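# Stand the folded letter in the rack's red-board slot

## Task

Place the folded letter in the rack slot that lies between the two red boards. It counts only if the letter ends up standing upright, resting on the bottom of that slot, and not squashed. The rack must stay where it was.

## Robot and tools

ROBOT. Two arms, left_arm and right_arm, each with six joints and a parallel gripper. The left gripper's fingers can fold: a part held near the fingertips (outer quarter of each pad) gets a normal squeeze, but a part held nearer the palm can be pulled inward, held loosely, or squeezed harder than asked, and a fingertip pushed against a surface bends with little resistance. The right gripper's fingers are rigid. Base positions in the scene frame: left_arm (+0.079, +0.471, 0) m, quat_wxyz (+1.000, 0, 0, 0); right_arm (-0.048, -0.574, 0) m, quat_wxyz (+0.999, 0, 0, -0.032). A camera stand sits behind the arms.

FRAMES. Scene frame: origin at table-top height midway between the nominal bases, +x outward over the table, +z up, left_arm on the +y side. Fixed cameras and the table use the scene frame. Each arm's reported hand position (metres), quat_wxyz, velocities and wrist-camera poses are in that arm's own base frame and may be off by a few centimetres. The gripper's fingers point along its +z and close along its y; end_effector_position is the point between closed pads, fingertips about 33 mm further out (down to 9 mm when fully open).

ROW FORMAT. Every motion row is one flat list of 18 numbers covering both arms: left_arm first (6 joint numbers, then gripper position, force_limit, speed), then right_arm the same 9. Joint order is always: wrist roll, shoulder, wrist pitch, waist, elbow, forearm roll. Joint numbers are in [-1, 1] and are offsets, not poses: they count from the 'Joint targets' reported at the start of the action (or move), never from the previous row. Scale: 1.0 = 1.553 rad for waist and shoulder, 2.33 rad for elbow, 2.913 rad for forearm roll, wrist pitch and wrist roll. Sending 0 for all six keeps the arm on its current targets. Stated joint limits: elbow -2.792 to 2.792 rad, all others -6.283 to 6.283; asking more than 0.010 rad beyond a limit gets the action refused for both arms. The gripper numbers are absolute settings in [-1, 1]: position +1 fully open (140 mm), pads meet near -0.8, -1 closes until blocked; force_limit sets grip force (about 14 N at -1, 40 N at 0, 58 N at +1 when closing at speed -1); speed sets finger speed (about 30 mm/s at -1 up to 250 at +1). A faster close grips much harder. To leave a gripper unchanged, resend its last three numbers.

TOOLS.
execute_actions(actions, cameras): actions is a list of actions; each action is up to 15 rows at 1/30 s per row, the last row held if shorter. An empty list returns state and all camera images.
move(target, speed, blend, stop_force, zero, blocking, cameras): target is one 18-number row or a list of up to 15 rows, all offsets from the same current Joint targets. speed in rad/s for the joint travelling farthest, 0.01 to 3.92, default 0.5 (one value or one per target). blend in rad rounds corners in a list (0 = stop at each). stop_force 10 to 80 N ends an arm's path on contact; use a low speed with it and omit it when backing off something. zero (default true) re-zeroes the force reading first. blocking=false returns after about 0.5 s while the move goes on (not allowed with stop_force). Moves do not avoid obstacles.
wait(seconds 0 to 10), stop() to brake a running move, zoom_image(camera, region [x0,y0,x1,y1] pixels, at most 504 by 504), clear_fault(arm) after a reported torque or force fault, finished_scene(scene 1 or 2) once the letter stands correctly.
Cameras: cam_head_left, cam_head_right, cam_high, cam_low, cam_left_wrist, cam_right_wrist (672x504).

RESULTS. Joint positions, velocities, targets and torques are listed per arm in the joint order above. 'Joint targets' is the base for your next offsets. object_status: 0 moving, 1 blocked while opening, 2 blocked while closing (grip on something), 3 reached position or pads met. position_measured counts: 3 open, about 139 = 60 mm, 200 = 20 mm, 230 pads together. The move line reports done, off_target, moving, held or fault. 'joint command not followed' means the arm-to-arm clearance check altered commands. External joint torques and Flange force estimate outside loads, with error. Wrist depth gives a 7x7 grid of distances ahead of each wrist camera. MOTOR HOT warns of an approaching overheat stop.

AVOID. Dropping or releasing a moving letter, knocking the rack or anything off the table, slamming into fixed or heavy things, pressing the two arms or grippers together, crushing the letter, and pushing past firm contact (arms are stiff; a 144 N force or joint torque over limits causes a fault stop). Holding loads or stretching far heats motors. Time counts, so move efficiently and smoothly.

Each tool is called after ">>>" as name(argument=value, ...), one argument or row to a line, values as JSON.

## Session

>>> execute_actions(
  actions=[],
)

Scene clock: 0.00 s.
left_arm: end_effector_position=(+0.5073, -0.2667, +0.3890) position_measured=3 object_status=3 end_effector_quat_wxyz=(+0.134, +0.670, -0.724, +0.096) | right_arm: end_effector_position=(+0.0190, -0.4554, +0.1651) position_measured=3 object_status=3 end_effector_quat_wxyz=(+0.344, +0.705, -0.397, +0.476)
Joint names: [wrist roll, shoulder, wrist pitch, waist, elbow, forearm roll]
Joint positions: left_arm=[2.911 -0.005 1.404 -0.357 1.699 -0.332] | right_arm=[-1.215 -0.071 1.125 -2.335 2.761 1.768]
Joint velocities: within noise
Joint torques (N m): no reading
External joint torques (N m): no reading
Flange force (N): no reading
Wrist depth (mm): cam_left_wrist=[516 518 526 532 532 - 548 / 509 524 533 532 537 542 548 / 531 527 516 534 539 545 552 / 109 139 534 532 544 542 126 / - 130 557 - 544 528 114 / 532 540 533 527 550 523 557 / 534 539 539 549 557 558 566] | cam_right_wrist=[2007 1845 1634 1589 1378 1285 1210 / 2265 1875 1746 1658 1395 1354 1362 / 472 483 507 531 1658 1535 1403 / 398 139 400 415 437 152 128 / - 301 331 344 353 357 116 / - 272 283 290 294 302 299 / - 240 244 243 256 260 265]
Joint targets: left_arm=[2.911 -0.005 1.404 -0.357 1.699 -0.332] | right_arm=[-1.215 -0.071 1.125 -2.335 2.761 1.768]
Tool commands: left_gripper/position=+1.0 left_gripper/force_limit=+1.0 left_gripper/speed=+1.0 right_gripper/position=+1.0 right_gripper/force_limit=+1.0 right_gripper/speed=+1.0

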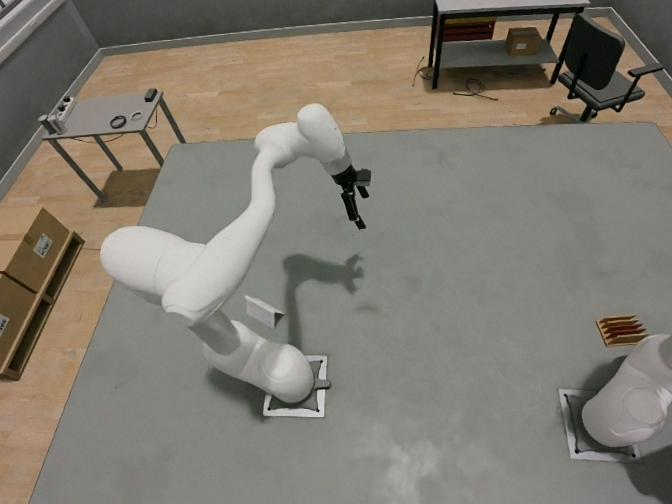

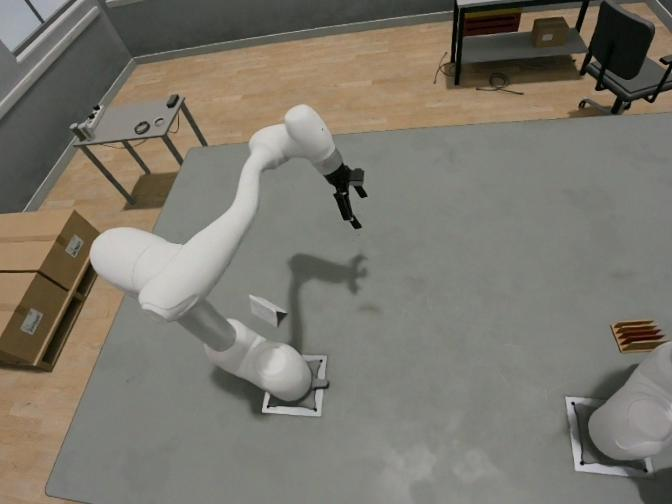

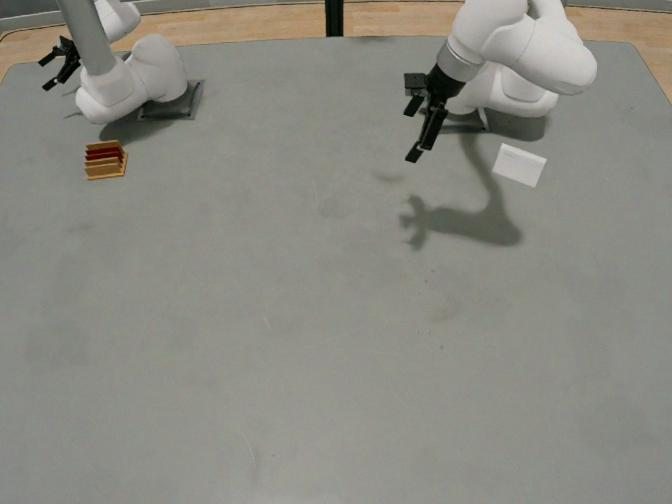

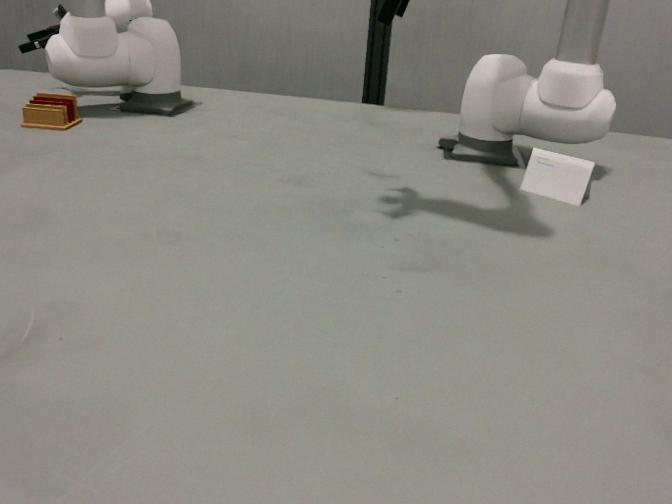

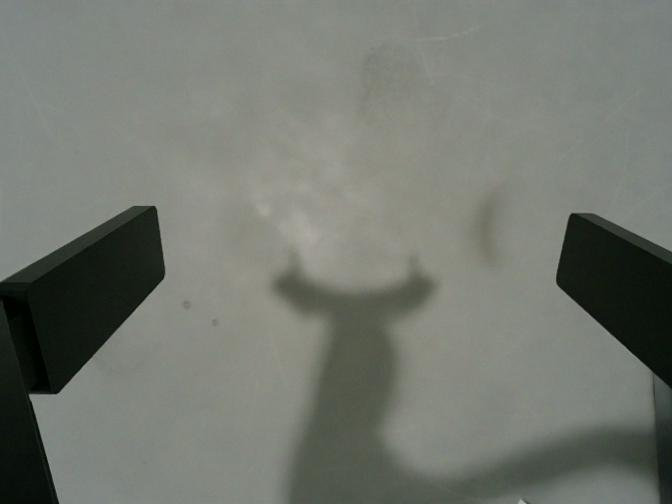

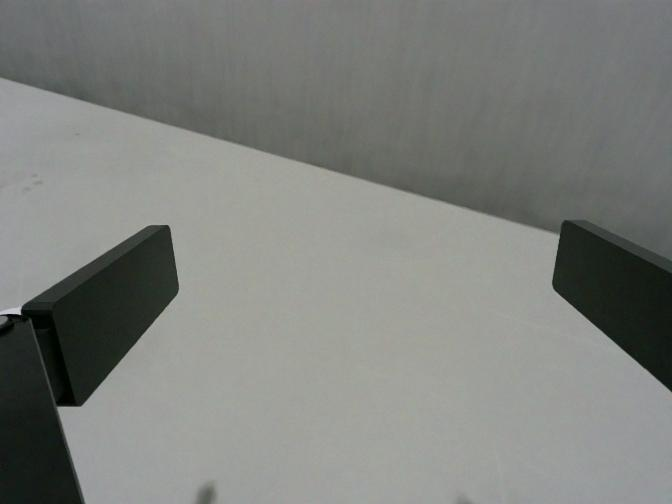

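>>> zoom_image(
  camera="cam_high",
  region=[440, 100, 600, 220],
)

>>> zoom_image(
  camera="cam_high",
  region=[50, 100, 210, 220],
)

>>> zoom_image(
  camera="cam_low",
  region=[440, 100, 640, 250],
)

>>> zoom_image(
  camera="cam_low",
  region=[0, 60, 200, 160],
)

>>> zoom_image(
  camera="cam_head_left",
  region=[190, 260, 370, 395],
)

>>> zoom_image(
  camera="cam_head_left",
  region=[540, 290, 672, 390],
)

>>> zoom_image(
  camera="cam_head_right",
  region=[190, 260, 370, 395],
)

>>> zoom_image(
  camera="cam_head_right",
  region=[540, 290, 672, 390],
)

Scaled by 3.150.

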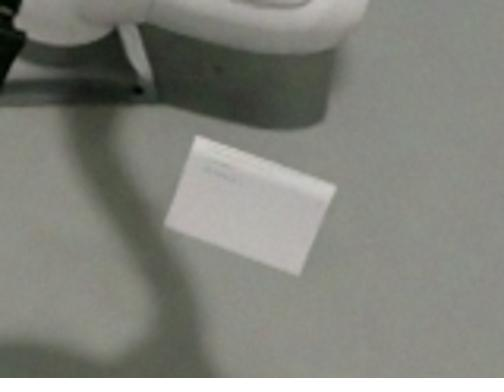

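Scaled by 3.150.

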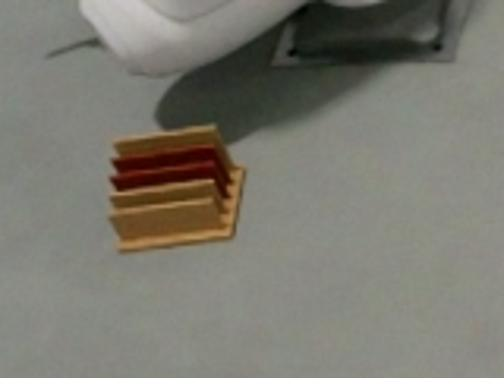

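Scaled by 2.520.

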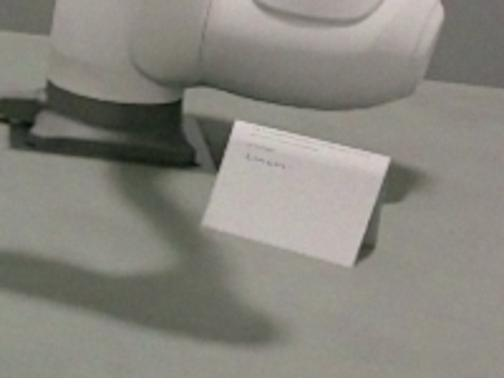

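Scaled by 2.520.

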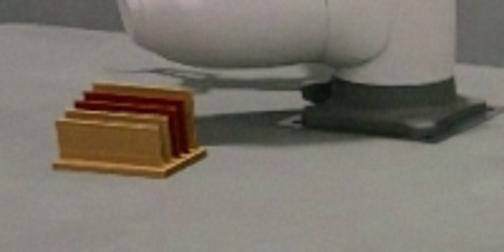

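Scaled by 2.800.

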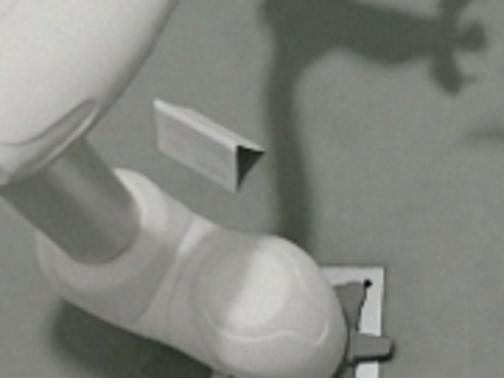

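Scaled by 3.818.

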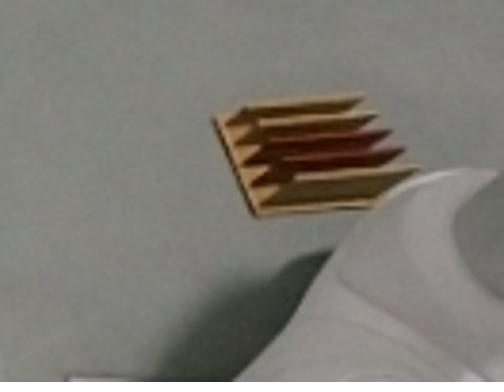

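Scaled by 2.800.

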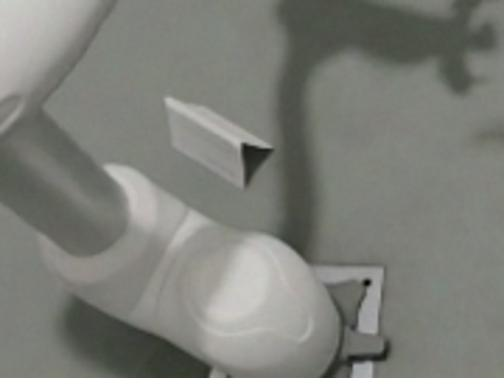

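Scaled by 3.818.

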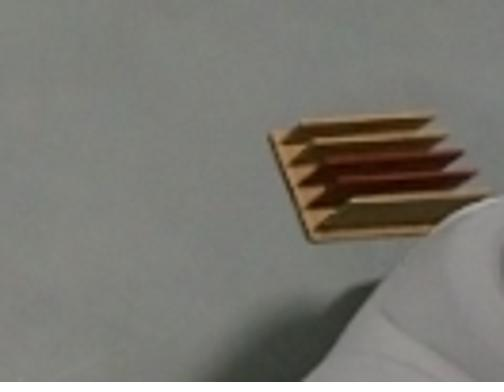

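>>> move(
  target=[0.405, -0.275, 0.0064, 0.448, 0.194, 0.114, 1, 1, 1, 0.2152, -0.2241, 0.131, 1.0, -0.3034, -0.6069, 1, 1, 1],
  speed=1.0,
  cameras=["cam_left_wrist", "cam_right_wrist", "cam_head_left"],
)

Scene clock: 105.67 s.
left_arm: end_effector_position=(+0.2652, +0.1299, +0.3002) position_measured=3 object_status=3 end_effector_quat_wxyz=(+0.000, -0.462, +0.887, +0.000) | right_arm: end_effector_position=(+0.2413, -0.1905, +0.3508) position_measured=3 object_status=3 end_effector_quat_wxyz=(+0.000, +0.772, +0.636, +0.000)
Joint names: [wrist roll, shoulder, wrist pitch, waist, elbow, forearm roll]
Joint positions: left_arm=[4.09 -0.432 1.422 0.339 2.151 0] | right_arm=[-0.588 -0.42 1.507 -0.781 2.054 0.001]
Joint torques (N m): left_arm=[0.1 1.63 0.35 0.04 -43.41 3.95] | right_arm=[-0.16 2.29 -0.08 -3.24 -39.78 4.76]
External joint torques (N m): left_arm=[-0.1 0.2 -0.31 0.02 1.2 0.36] | right_arm=[0.16 -1.75 0.1 3.2 -2.32 -0.39]
Flange force (N): left_arm=[0.6 0.0 2.7] | right_arm=[9.6 5.3 -4.4]
Wrist depth (mm): cam_left_wrist=[396 394 387 394 393 393 395 / 417 415 - 409 416 411 416 / 443 440 446 401 440 - 438 / 109 139 470 411 468 470 132 / - 505 501 - 500 496 114 / 533 533 539 538 553 536 540 / - 581 581 577 - 576 569] | cam_right_wrist=[290 404 433 430 424 425 425 / 437 437 - 454 430 452 449 / 482 485 484 485 479 475 475 / 505 139 516 505 512 153 121 / - 120 543 532 542 538 115 / - - 579 587 569 - - / - 643 623 618 613 627 623]
Joint targets: left_arm=[4.090 -0.432 1.422 0.339 2.151 0.000] | right_arm=[-0.588 -0.420 1.507 -0.781 2.054 0.001]
move: done
Images, in order (width x height): cam_head_left 672x504, cam_left_wrist 672x504, cam_right_wrist 672x504.

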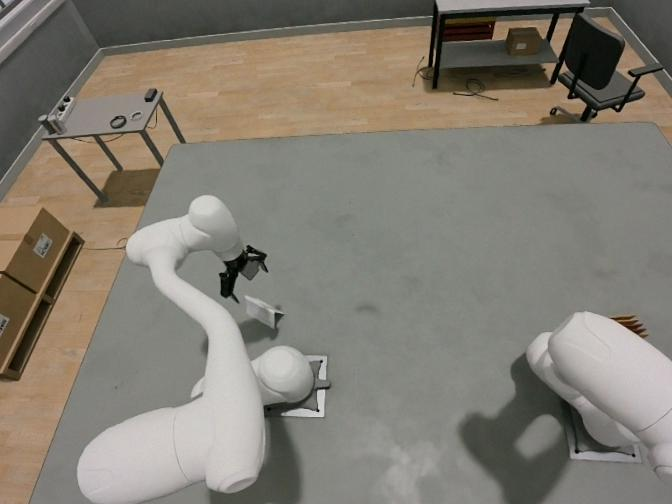

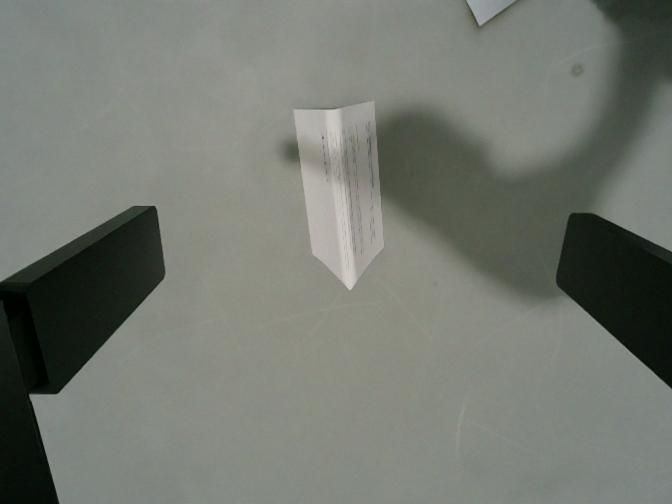

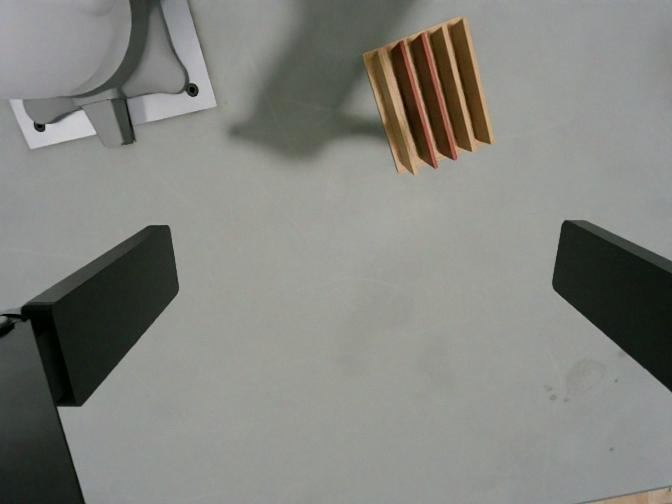

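>>> zoom_image(
  camera="cam_right_wrist",
  region=[340, 0, 520, 190],
)

>>> move(
  target=[-0.0111, 0.1356, -0.1488, 0.04205, 0.0959, 0, 1, 1, 1, 0, 0, 0, 0, 0, 0, 1, 1, 1],
  speed=0.5,
  cameras=["cam_left_wrist", "cam_low"],
)

Scaled by 2.653.

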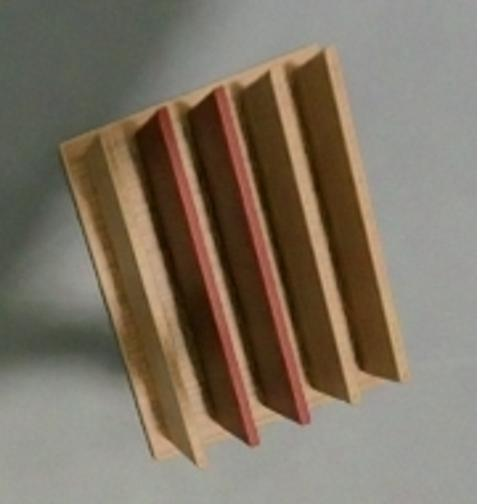

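Scene clock: 178.83 s.
left_arm: end_effector_position=(+0.2903, +0.1615, +0.1172) position_measured=3 object_status=3 end_effector_quat_wxyz=(+0.000, -0.505, +0.863, +0.000) | right_arm: end_effector_position=(+0.2413, -0.1905, +0.3509) position_measured=3 object_status=3 end_effector_quat_wxyz=(+0.000, +0.772, +0.636, +0.000)
Joint names: [wrist roll, shoulder, wrist pitch, waist, elbow, forearm roll]
Joint positions: left_arm=[4.058 -0.221 0.989 0.404 2.375 0] | right_arm=[-0.588 -0.42 1.507 -0.781 2.054 0.001]
Joint torques (N m): left_arm=[-0.04 -12.81 0.16 -0.69 -37.1 3.39] | right_arm=[-0.05 2.09 -0.04 -1.94 -39.21 4.64]
External joint torques (N m): left_arm=[0.04 0.38 -0.13 0.63 1.39 0.25] | right_arm=[0.05 -1.86 0.06 1.92 -3.02 -0.26]
Flange force (N): left_arm=[-0.3 2.2 2.5] | right_arm=[5.6 3.2 -5.5]
Wrist depth (mm): cam_left_wrist=[226 228 228 167 225 227 227 / 244 240 241 174 238 240 239 / 258 255 255 182 251 254 254 / 109 139 271 201 266 267 132 / - 290 289 216 288 288 114 / 310 311 309 310 310 309 - / 333 334 340 333 333 332 332] | cam_right_wrist=[291 399 428 428 420 425 427 / 440 438 458 454 430 457 449 / 484 485 479 483 465 472 477 / 498 139 516 506 - 152 127 / - 121 - 542 550 562 116 / - 617 593 565 575 573 573 / - 625 623 617 625 622 618]
Joint targets: left_arm=[4.058 -0.221 0.989 0.404 2.375 0.000] | right_arm=[-0.588 -0.420 1.507 -0.781 2.054 0.001]
move: done
Images, in order (width x height): cam_low 672x504, cam_left_wrist 672x504.

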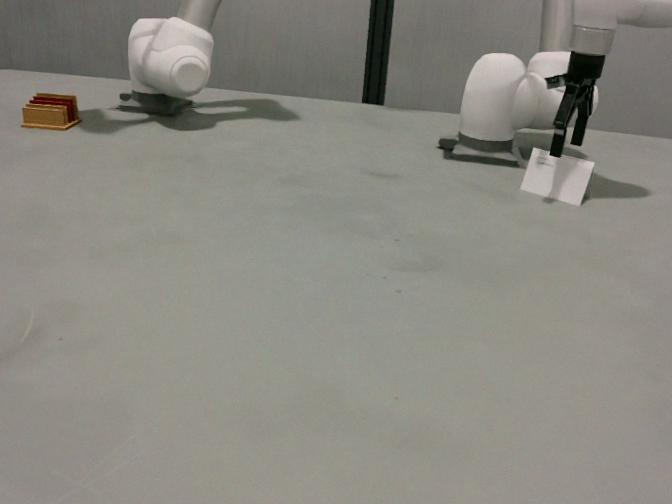

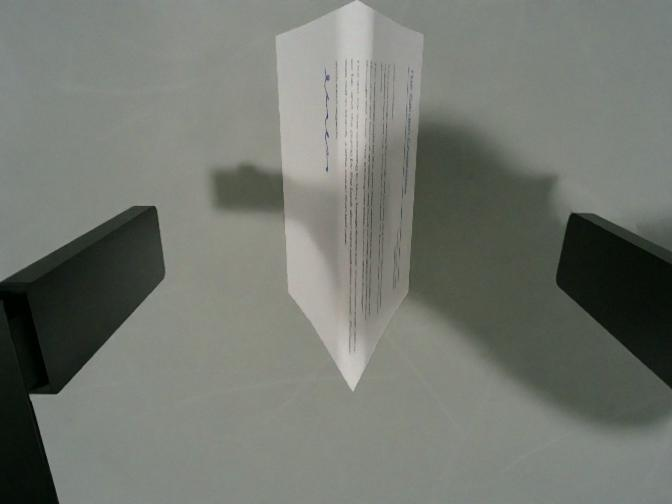

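>>> execute_actions(
  actions=[
    [[0,0,0,0,0,0,-0.3,-1,0,0,0,0,0,0,0,1,1,1]],
    [[0,0,0,0,0,0,-0.3,-1,0,0,0,0,0,0,0,1,1,1]],
    [[0,0,0,0,0,0,-1,-1,-1,0,0,0,0,0,0,1,1,1]],
    [[0,0,0,0,0,0,-1,-1,-1,0,0,0,0,0,0,1,1,1]],
    [[0,0,0,0,0,0,-1,-1,-1,0,0,0,0,0,0,1,1,1]],
    [[0,0,0,0,0,0,-1,-1,-1,0,0,0,0,0,0,1,1,1]],
  ],
  cameras=["cam_left_wrist", "cam_low"],
)

Scene clock: 262.90 s.
left_arm: end_effector_position=(+0.2903, +0.1615, +0.1172) position_measured=230 object_status=3 end_effector_quat_wxyz=(+0.000, -0.505, +0.863, +0.000) | right_arm: end_effector_position=(+0.2413, -0.1905, +0.3509) position_measured=3 object_status=3 end_effector_quat_wxyz=(+0.000, +0.772, +0.636, +0.000)
Joint names: [wrist roll, shoulder, wrist pitch, waist, elbow, forearm roll]
Joint positions: left_arm=[4.058 -0.221 0.989 0.404 2.375 0] | right_arm=[-0.588 -0.42 1.507 -0.781 2.054 0.001]
Joint torques (N m): left_arm=[-0.05 -12.44 0.35 -0.77 -36.23 3.36] | right_arm=[-0.1 1.83 -0.1 -2.09 -39.36 4.66]
External joint torques (N m): left_arm=[0.05 -0.04 -0.31 0.79 0.71 0.26] | right_arm=[0.1 -1.12 0.11 1.91 -2.8 -0.29]
External joint torques at the end of the 2nd action: left_arm=[-0.04 -0.64 -0.36 0.36 0.77 0.25] | right_arm=[0.07 -2.05 0.1 1.95 -3.03 -0.22]
External joint torques at the end of the 3rd action: left_arm=[0.02 -0.04 -0.37 0.34 0.73 0.3] | right_arm=[0.11 -2.24 0.09 2.12 -3.19 -0.23]
External joint torques at the end of the 4th action: left_arm=[0.04 -0.4 -0.32 0 0.57 0.28] | right_arm=[0.06 -1.36 0.09 2.08 -2.74 -0.28]
External joint torques at the end of the 5th action: left_arm=[0.05 -0.08 -0.34 0.47 0.8 0.27] | right_arm=[0.06 -1.67 0.11 1.92 -3.04 -0.25]
Flange force (N): left_arm=[-0.8 2.5 1.6] | right_arm=[5.2 4.2 -5.2]
Flange force at the end of the 2nd action (N): left_arm=[1.2 1.9 1.0] | right_arm=[5.9 3.0 -5.7]
Flange force at the end of the 3rd action (N): left_arm=[0.1 1.3 1.8] | right_arm=[6.5 3.2 -5.9]
Flange force at the end of the 4th action (N): left_arm=[1.1 0.8 1.0] | right_arm=[5.8 4.1 -5.1]
Flange force at the end of the 5th action (N): left_arm=[0.0 1.8 1.8] | right_arm=[5.5 3.5 -5.6]
Wrist depth (mm): cam_left_wrist=[228 226 228 212 225 227 227 / 240 242 240 208 237 240 239 / 259 256 254 219 253 254 256 / 268 267 267 118 266 266 275 / 290 - 77 78 83 79 283 / - - - 63 - 75 66 / - - - - - - 65] | cam_right_wrist=[292 388 434 426 418 427 430 / 443 434 451 451 429 457 446 / 484 481 486 483 478 479 491 / 505 139 512 528 512 498 128 / - 120 519 539 533 549 116 / - - 587 570 - - 573 / - - 610 625 - - 605]
Joint targets: left_arm=[4.058 -0.221 0.989 0.404 2.375 0.000] | right_arm=[-0.588 -0.420 1.507 -0.781 2.054 0.001]
Images, in order (width x height): cam_low 672x504, cam_left_wrist 672x504.

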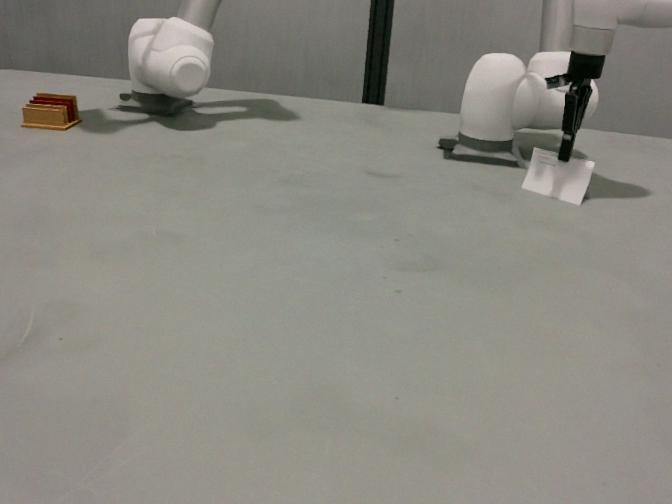

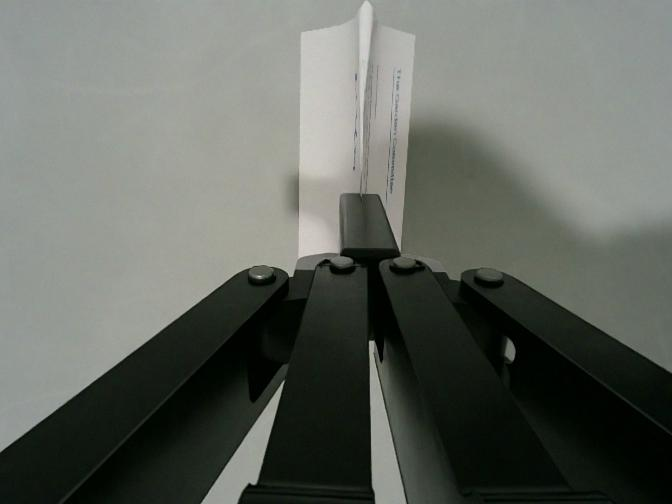

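>>> move(
  target=[
    [0, -0.0631, 0.0799, 0, -0.0583, 0, -1, -1, -1, -0.0103, 0.0662, -0.0126, 0.1457, -0.0283, 0, 1, 1, 1],
    [-0.1389, 0.2246, 0.0626, -0.942, -0.2285, 0, -1, -1, -1, -0.0515, 0.3308, -0.063, 0.7283, -0.1415, 0, 1, 1, 1],
  ],
  speed=[0.3, 0.8],
  blend=[0.05, 0],
  cameras=["cam_left_wrist", "cam_right_wrist", "cam_low", "cam_high"],
)

Scene clock: 309.40 s.
left_arm: end_effector_position=(+0.3209, -0.5012, +0.2176) position_measured=230 object_status=3 end_effector_quat_wxyz=(+0.000, +0.000, +1.000, +0.000) | right_arm: end_effector_position=(+0.5520, +0.2384, +0.3003) position_measured=3 object_status=3 end_effector_quat_wxyz=(+0.000, +0.239, +0.971, +0.000)
Joint names: [wrist roll, shoulder, wrist pitch, waist, elbow, forearm roll]
Joint positions: left_arm=[3.654 0.128 1.171 -1.059 1.842 0] | right_arm=[-0.738 0.094 1.324 0.35 1.724 0.001]
Joint torques (N m): left_arm=[0.08 -52.83 0.32 2 -39.89 3.76] | right_arm=[-0.08 -48.06 -0.1 -1.27 -38.01 4.48]
External joint torques (N m): left_arm=[-0.08 0.03 -0.3 -1.92 0.62 0.24] | right_arm=[0.08 -3.01 0.12 1.22 -3.03 -0.23]
Flange force (N): left_arm=[3.6 -0.7 1.3] | right_arm=[1.2 1.9 -5.7]
Wrist depth (mm): cam_left_wrist=[320 319 318 315 319 317 319 / 339 339 337 335 338 337 336 / 358 358 357 353 356 355 357 / 384 379 - 118 374 377 377 / 402 - 77 78 83 79 393 / - - - 63 - 75 66 / - - - - - - 65] | cam_right_wrist=[383 386 393 389 385 384 383 / 409 408 402 406 408 405 400 / 433 428 428 429 425 431 428 / 457 139 454 457 451 447 128 / - 478 488 490 486 477 115 / - 520 521 518 518 - 512 / - 559 561 569 545 565 549]
Joint targets: left_arm=[3.653 0.128 1.171 -1.059 1.842 0.000] | right_arm=[-0.738 0.094 1.324 0.350 1.724 0.001]
move: done
Images, in order (width x height): cam_high 672x504, cam_low 672x504, cam_left_wrist 672x504, cam_right_wrist 672x504.

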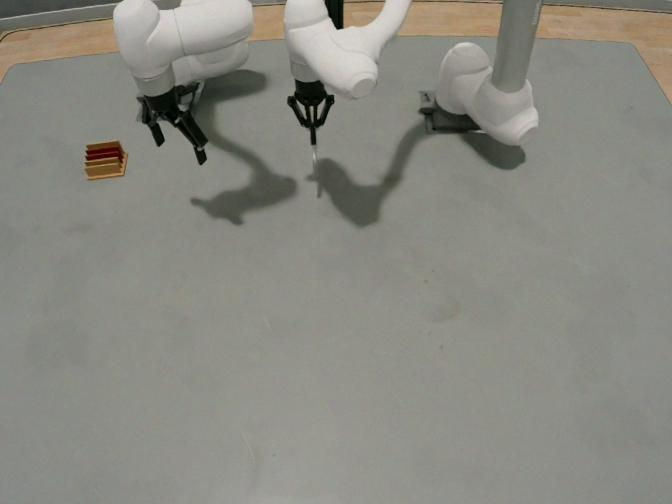

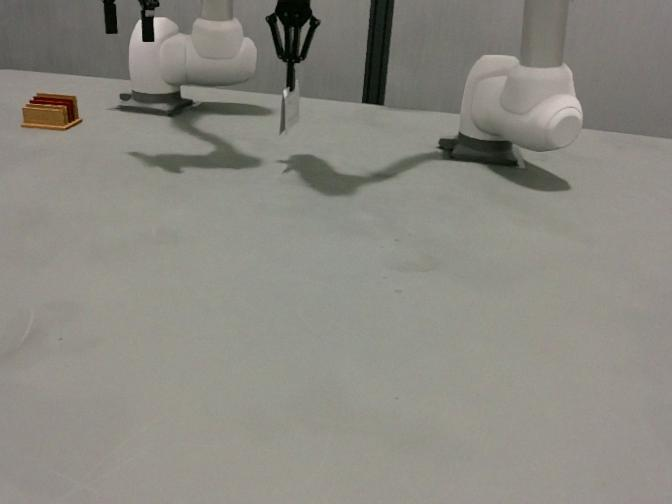

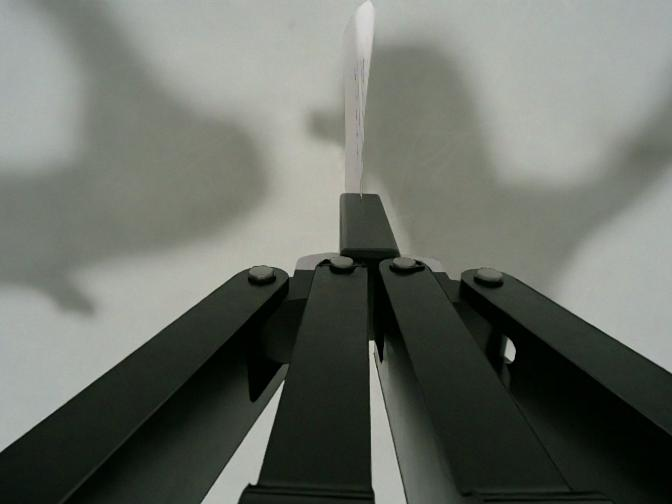

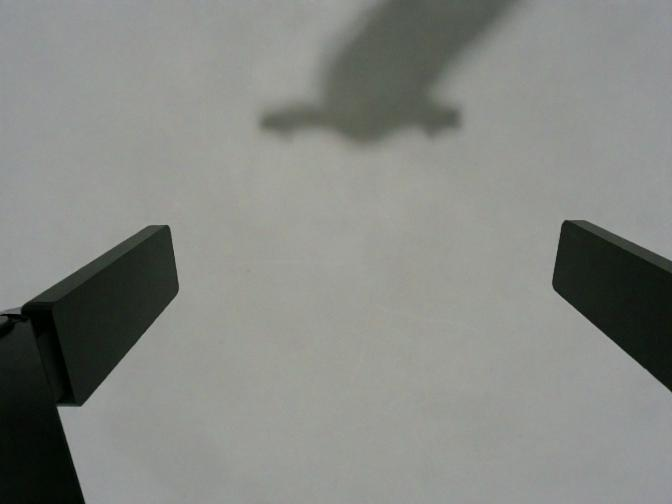

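>>> zoom_image(
  camera="cam_left_wrist",
  region=[290, 0, 430, 200],
)

>>> zoom_image(
  camera="cam_low",
  region=[240, 40, 340, 140],
)

>>> zoom_image(
  camera="cam_high",
  region=[270, 100, 370, 210],
)

Scaled by 2.520.

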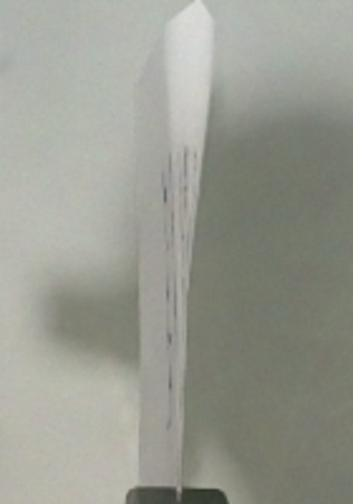

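Scaled by 5.040.

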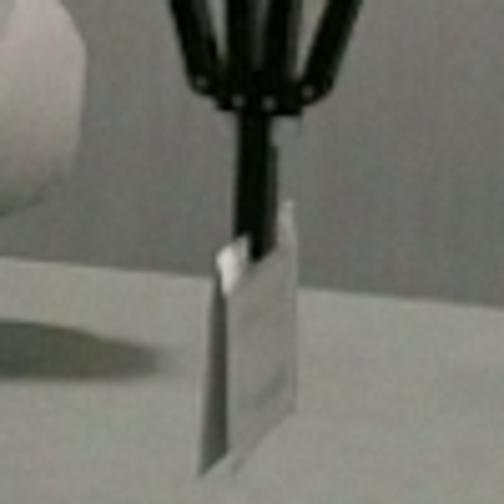

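Scaled by 4.582.

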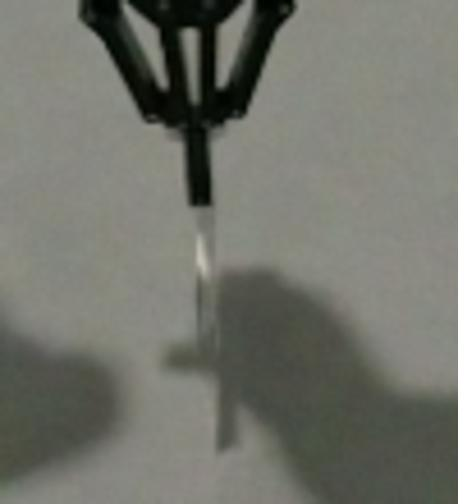

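>>> move(
  target=[0, 0.0492, -0.0613, 0, 0.044, 0, -1, -1, -1, 0, 0, 0, 0, 0, 0, 1, 1, 1],
  speed=0.2,
)

>>> execute_actions(
  actions=[
    [[0,0,0,0,0,0,-0.5,-1,-1,0,0,0,0,0,0,1,1,1]],
    [[0,0,0,0,0,0,-0.5,-1,-1,0,0,0,0,0,0,1,1,1]],
    [[0,0,0,0,0,0,1,-1,-0.2,0,0,0,0,0,0,1,1,1]],
    [[0,0,0,0,0,0,1,-1,-0.2,0,0,0,0,0,0,1,1,1]],
    [[0,0,0,0,0,0,1,-1,-0.2,0,0,0,0,0,0,1,1,1]],
  ],
  cameras=["cam_left_wrist"],
)

>>> move(
  target=[
    [0, -0.0492, 0.0613, 0, -0.044, 0, 1, -1, -0.2, 0, 0, 0, 0, 0, 0, 1, 1, 1],
    [0, -0.0492, 0.0613, 0.5538, -0.044, 0, 1, -1, -0.2, 0, 0.1184, -0.0186, 0.3522, -0.0559, 0, 1, 1, 1],
  ],
  speed=[0.3, 0.8],
  blend=[0.05, 0],
  cameras=["cam_right_wrist", "cam_high", "cam_low"],
)

Scene clock: 348.47 s.
left_arm: end_effector_position=(+0.3206, -0.5010, +0.1216) position_measured=230 object_status=3 end_effector_quat_wxyz=(+0.000, +0.000, +1.000, +0.000) | right_arm: end_effector_position=(+0.5520, +0.2385, +0.3003) position_measured=3 object_status=3 end_effector_quat_wxyz=(+0.000, +0.239, +0.971, +0.000)
Joint names: [wrist roll, shoulder, wrist pitch, waist, elbow, forearm roll]
Joint positions: left_arm=[3.653 0.204 0.993 -1.059 1.945 0] | right_arm=[-0.738 0.094 1.324 0.35 1.724 0.001]
Joint torques (N m): left_arm=[-0.01 -55.56 0.72 0.25 -36.28 3.37] | right_arm=[-0.09 -48.17 -0.06 -2.05 -38.19 4.48]
External joint torques (N m): left_arm=[0.01 -1.37 -0.71 -0.36 0.55 0.27] | right_arm=[0.09 -2.35 0.08 1.92 -2.81 -0.24]
Flange force (N): left_arm=[2.3 2.5 0.5] | right_arm=[1.7 3.2 -5.0]
Wrist depth (mm): cam_left_wrist=[230 232 232 230 228 231 231 / 245 245 245 242 244 243 244 / 260 259 260 253 259 258 257 / 277 275 272 118 271 275 274 / 291 - 77 78 83 79 284 / - - - 62 - 75 66 / - - - - - - 65] | cam_right_wrist=[391 387 390 383 384 380 387 / 413 409 406 408 406 408 404 / 434 433 424 430 430 426 426 / 454 139 452 457 455 - 128 / - 129 484 506 485 490 116 / - 520 518 522 513 519 514 / - 562 563 570 522 555 550]
Joint targets: left_arm=[3.653 0.204 0.993 -1.059 1.945 0.000] | right_arm=[-0.738 0.094 1.324 0.350 1.724 0.001]
move: done

Scene clock: 351.17 s.
left_arm: end_effector_position=(+0.3206, -0.5010, +0.1215) position_measured=3 object_status=3 end_effector_quat_wxyz=(+0.000, +0.000, +1.000, +0.000) | right_arm: end_effector_position=(+0.5520, +0.2385, +0.3003) position_measured=3 object_status=3 end_effector_quat_wxyz=(+0.000, +0.239, +0.971, +0.000)
Joint names: [wrist roll, shoulder, wrist pitch, waist, elbow, forearm roll]
Joint positions: left_arm=[3.653 0.204 0.993 -1.059 1.945 0] | right_arm=[-0.738 0.094 1.324 0.35 1.724 0.001]
Joint torques (N m): left_arm=[-0.04 -56.69 0.41 -0.21 -36.42 3.39] | right_arm=[-0.1 -48.05 -0.06 -1.9 -38.09 4.48]
External joint torques (N m): left_arm=[0.04 -0.36 -0.38 0.32 0.81 0.23] | right_arm=[0.1 -3.11 0.09 2.07 -2.96 -0.22]
External joint torques at the end of the 1st action: left_arm=[0 -0.45 -0.34 0.12 0.58 0.2] | right_arm=[0.1 -3.41 0.06 1.96 -2.94 -0.25]
External joint torques at the end of the 2nd action: left_arm=[0.08 -0.74 -0.35 0.37 0.72 0.3] | right_arm=[0.05 -2.54 0.11 2.1 -2.81 -0.3]
External joint torques at the end of the 3rd action: left_arm=[-0.03 -0.03 -0.28 0.35 0.28 0.3] | right_arm=[0.08 -3.51 0.1 2.15 -3.1 -0.24]
External joint torques at the end of the 4th action: left_arm=[0.04 -0.24 -0.31 0.64 0.67 0.3] | right_arm=[0.07 -2.49 0.09 2.05 -2.91 -0.23]
Flange force (N): left_arm=[0.6 2.1 1.1] | right_arm=[2.5 2.6 -5.6]
Flange force at the end of the 1st action (N): left_arm=[0.8 1.7 0.8] | right_arm=[2.7 2.1 -5.6]
Flange force at the end of the 2nd action (N): left_arm=[0.7 2.5 0.6] | right_arm=[2.1 3.1 -5.1]
Flange force at the end of the 3rd action (N): left_arm=[-0.1 0.8 0.8] | right_arm=[2.8 2.4 -5.9]
Flange force at the end of the 4th action (N): left_arm=[-0.1 2.0 1.0] | right_arm=[1.9 3.3 -5.2]
Wrist depth (mm): cam_left_wrist=[233 232 232 169 231 231 231 / 245 244 246 173 244 243 244 / 260 259 259 188 258 258 258 / 109 139 277 198 274 271 132 / - 290 298 209 286 292 114 / 321 315 315 314 320 314 318 / 339 341 339 341 340 339 337] | cam_right_wrist=[386 391 386 385 383 386 381 / 413 416 423 405 405 407 401 / 422 428 432 428 432 - 433 / - 139 463 455 449 442 128 / - 469 488 - 487 490 116 / - 519 520 525 513 515 521 / - 563 554 568 566 550 559]
Joint targets: left_arm=[3.653 0.204 0.993 -1.059 1.945 0.000] | right_arm=[-0.738 0.094 1.324 0.350 1.724 0.001]
Images, in order (width x height): cam_left_wrist 672x504.

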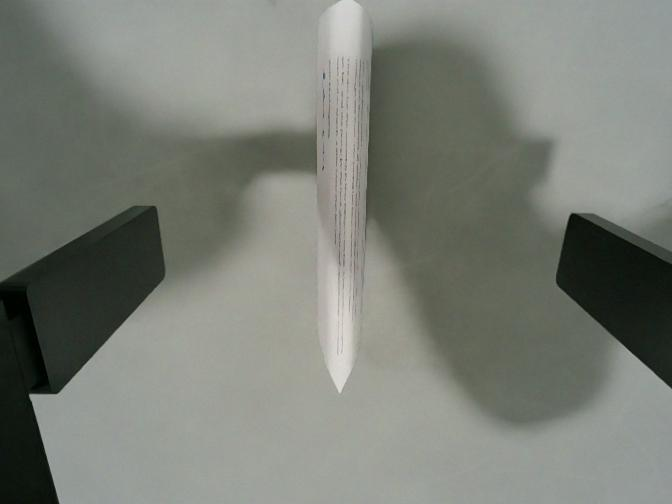

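Scene clock: 353.43 s.
left_arm: end_effector_position=(+0.5892, -0.0839, +0.2176) position_measured=3 object_status=3 end_effector_quat_wxyz=(+0.000, -0.417, +0.909, +0.000) | right_arm: end_effector_position=(+0.4122, +0.5720, +0.2504) position_measured=3 object_status=3 end_effector_quat_wxyz=(+0.000, -0.032, +0.999, +0.000)
Joint names: [wrist roll, shoulder, wrist pitch, waist, elbow, forearm roll]
Joint positions: left_arm=[3.653 0.128 1.171 -0.199 1.842 0] | right_arm=[-0.738 0.278 1.269 0.897 1.594 0.001]
Joint torques (N m): left_arm=[0 -52.42 0.36 0.74 -40.27 3.73] | right_arm=[-0.06 -66.12 -0.06 -1.99 -37.38 4.41]
External joint torques (N m): left_arm=[0 0.18 -0.35 -0.88 1.14 0.25] | right_arm=[0.06 -2.88 0.08 1.85 -2.96 -0.24]
Flange force (N): left_arm=[2.3 0.8 2.1] | right_arm=[1.0 3.1 -5.2]
Wrist depth (mm): cam_left_wrist=[320 318 319 319 319 318 318 / 338 337 337 337 335 336 335 / 360 356 362 360 356 356 355 / 109 139 380 380 378 373 133 / - 394 406 400 406 408 114 / 433 440 435 439 435 432 439 / 468 470 470 470 467 466 465] | cam_right_wrist=[342 342 341 340 341 341 342 / 360 360 360 359 360 361 359 / 384 381 378 379 374 378 380 / 399 139 403 400 404 399 121 / - 419 432 434 428 430 116 / - 457 464 457 460 465 - / - 491 495 502 504 487 506]
Joint targets: left_arm=[3.653 0.128 1.171 -0.199 1.842 0.000] | right_arm=[-0.738 0.278 1.269 0.897 1.594 0.001]
move: done
Images, in order (width x height): cam_high 672x504, cam_low 672x504, cam_right_wrist 672x504.

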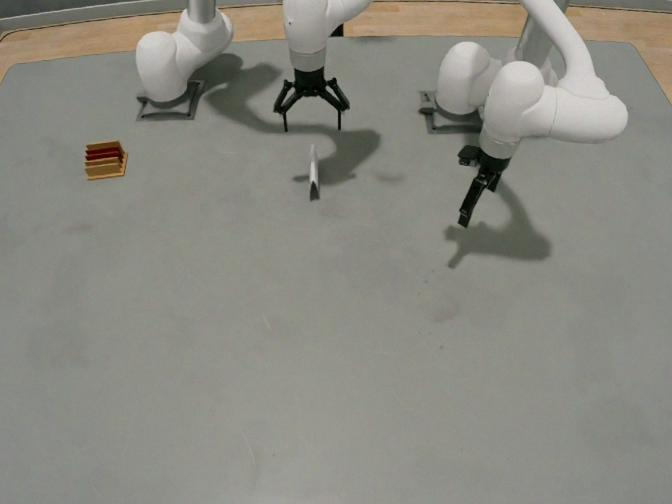

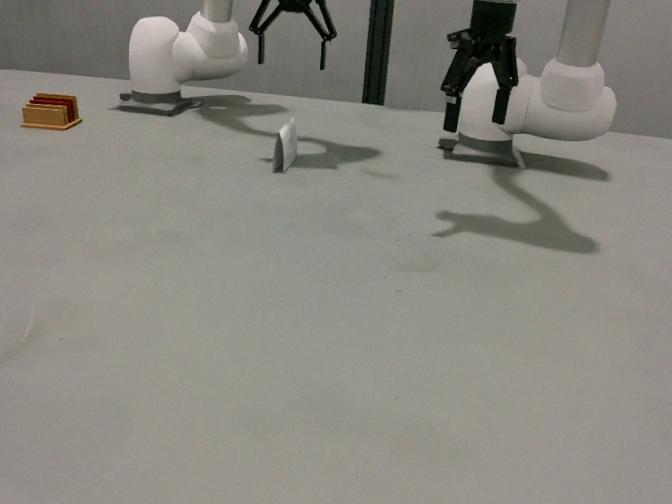

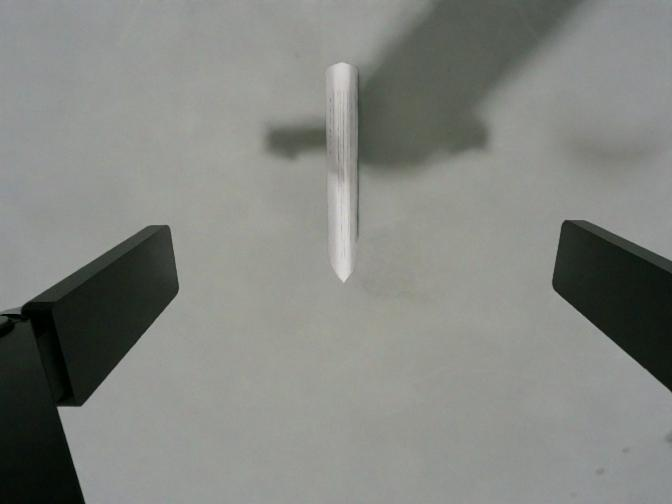

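>>> move(
  target=[0, 0, 0, 0, 0, 0, 1, -1, -0.2, -0.0098, 0.0701, -0.0898, -0.0088, 0.0657, -0.0003, 1, 1, 1],
  speed=0.35,
  cameras=["cam_right_wrist"],
)

>>> execute_actions(
  actions=[
    [[0,0,0,0,0,0,1,-1,-0.2,0,0,0,0,0,0,-0.3,-1,0]],
    [[0,0,0,0,0,0,1,-1,-0.2,0,0,0,0,0,0,-0.3,-1,0]],
    [[0,0,0,0,0,0,1,-1,-0.2,0,0,0,0,0,0,-1,-1,-1]],
    [[0,0,0,0,0,0,1,-1,-0.2,0,0,0,0,0,0,-1,-1,-1]],
    [[0,0,0,0,0,0,1,-1,-0.2,0,0,0,0,0,0,-1,-1,-1]],
    [[0,0,0,0,0,0,1,-1,-0.2,0,0,0,0,0,0,-1,-1,-1]],
  ],
  cameras=["cam_right_wrist", "cam_low"],
)

Scene clock: 399.13 s.
left_arm: end_effector_position=(+0.5892, -0.0838, +0.2175) position_measured=3 object_status=3 end_effector_quat_wxyz=(+0.000, -0.417, +0.909, +0.000) | right_arm: end_effector_position=(+0.4217, +0.5682, +0.0958) position_measured=3 object_status=3 end_effector_quat_wxyz=(+0.000, -0.040, +0.999, +0.000)
Joint names: [wrist roll, shoulder, wrist pitch, waist, elbow, forearm roll]
Joint positions: left_arm=[3.653 0.128 1.171 -0.199 1.842 0] | right_arm=[-0.767 0.387 1.008 0.884 1.747 0]
Joint torques (N m): left_arm=[0.1 -51.84 0.37 -0.58 -40.17 3.69] | right_arm=[-0.09 -71.48 -0.5 -1.86 -32.55 3.95]
External joint torques (N m): left_arm=[-0.1 -0.86 -0.35 0.49 0.93 0.3] | right_arm=[0.09 -3.83 0.52 2.05 -3.28 -0.24]
Flange force (N): left_arm=[1.1 2.9 1.2] | right_arm=[1.0 3.5 -6.9]
Wrist depth (mm): cam_left_wrist=[320 320 319 319 318 317 317 / 339 337 336 336 335 335 329 / 359 359 356 355 356 356 357 / 109 139 380 379 379 374 132 / - 406 406 404 405 403 114 / 435 435 423 441 435 432 439 / 469 469 485 470 463 465 454] | cam_right_wrist=[207 206 206 139 205 205 204 / 218 215 217 146 216 217 215 / 231 232 228 150 229 228 227 / 241 139 243 162 242 239 128 / - 252 259 182 258 260 116 / - 278 279 276 275 276 274 / - 300 299 296 296 295 294]
Joint targets: left_arm=[3.653 0.128 1.171 -0.199 1.842 0.000] | right_arm=[-0.767 0.387 1.008 0.884 1.747 0.000]
move: done
Images, in order (width x height): cam_right_wrist 672x504.

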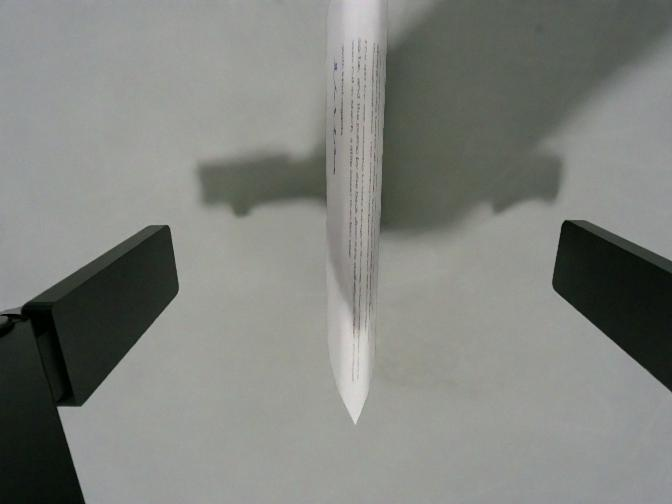

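Scene clock: 402.33 s.
left_arm: end_effector_position=(+0.5892, -0.0838, +0.2175) position_measured=3 object_status=3 end_effector_quat_wxyz=(+0.000, -0.417, +0.909, +0.000) | right_arm: end_effector_position=(+0.4217, +0.5682, +0.0957) position_measured=230 object_status=3 end_effector_quat_wxyz=(+0.000, -0.040, +0.999, +0.000)
Joint names: [wrist roll, shoulder, wrist pitch, waist, elbow, forearm roll]
Joint positions: left_arm=[3.653 0.128 1.171 -0.199 1.842 0] | right_arm=[-0.767 0.387 1.008 0.884 1.747 0]
Joint torques (N m): left_arm=[-0.03 -51.88 0.32 -0.37 -40.3 3.69] | right_arm=[-0.08 -71.34 -0.04 -1.92 -32.88 3.97]
External joint torques (N m): left_arm=[0.03 -1.06 -0.31 0.2 0.84 0.32] | right_arm=[0.08 -3.43 0.07 1.93 -2.8 -0.27]
External joint torques at the end of the 2nd action: left_arm=[0.04 -0.34 -0.39 0.16 0.88 0.27] | right_arm=[0.07 -3.73 0.1 1.86 -2.79 -0.22]
External joint torques at the end of the 3rd action: left_arm=[0.07 -0.01 -0.31 0.76 0.65 0.21] | right_arm=[0.06 -3.32 0.06 2.29 -2.79 -0.22]
External joint torques at the end of the 4th action: left_arm=[0.04 -0.6 -0.36 0.18 0.69 0.31] | right_arm=[0.1 -3.33 0.09 1.68 -2.45 -0.27]
External joint torques at the end of the 5th action: left_arm=[0.02 -0.12 -0.31 0.3 0.82 0.27] | right_arm=[0.08 -4.01 0.07 2.3 -2.8 -0.27]
Flange force (N): left_arm=[1.4 2.9 0.9] | right_arm=[1.3 2.8 -5.4]
Flange force at the end of the 2nd action (N): left_arm=[0.9 2.0 1.6] | right_arm=[1.5 2.4 -5.7]
Flange force at the end of the 3rd action (N): left_arm=[-0.5 1.7 1.3] | right_arm=[1.6 3.2 -5.3]
Flange force at the end of the 4th action (N): left_arm=[0.9 2.1 1.1] | right_arm=[1.5 2.1 -5.1]
Flange force at the end of the 5th action (N): left_arm=[0.5 1.7 1.5] | right_arm=[2.2 2.6 -5.9]
Wrist depth (mm): cam_left_wrist=[319 320 319 318 320 318 318 / 337 337 337 337 335 336 335 / 358 356 356 357 356 356 355 / 109 139 380 379 377 373 132 / - 404 405 404 404 405 114 / 433 435 435 434 433 439 439 / 468 469 472 468 467 450 456] | cam_right_wrist=[206 206 206 204 205 204 203 / 218 218 217 217 216 216 215 / 230 230 229 226 229 228 227 / 244 243 243 129 238 242 241 / 259 253 83 87 81 85 257 / - - 71 61 - 72 66 / - 60 68 - - - 62]
Joint targets: left_arm=[3.653 0.128 1.171 -0.199 1.842 0.000] | right_arm=[-0.767 0.387 1.008 0.884 1.747 0.000]
Images, in order (width x height): cam_low 672x504, cam_right_wrist 672x504.

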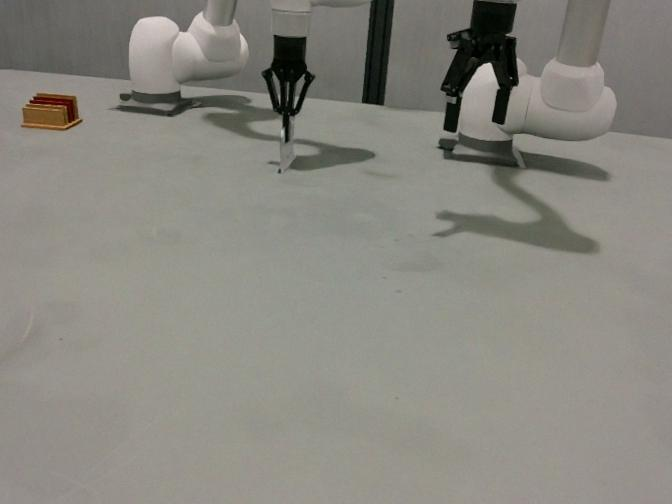

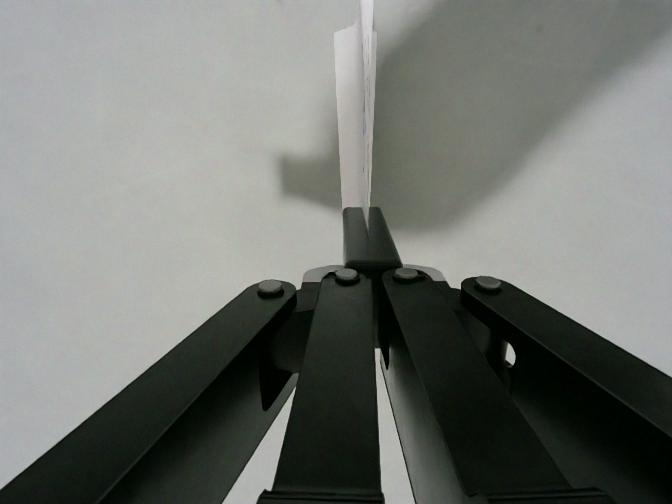

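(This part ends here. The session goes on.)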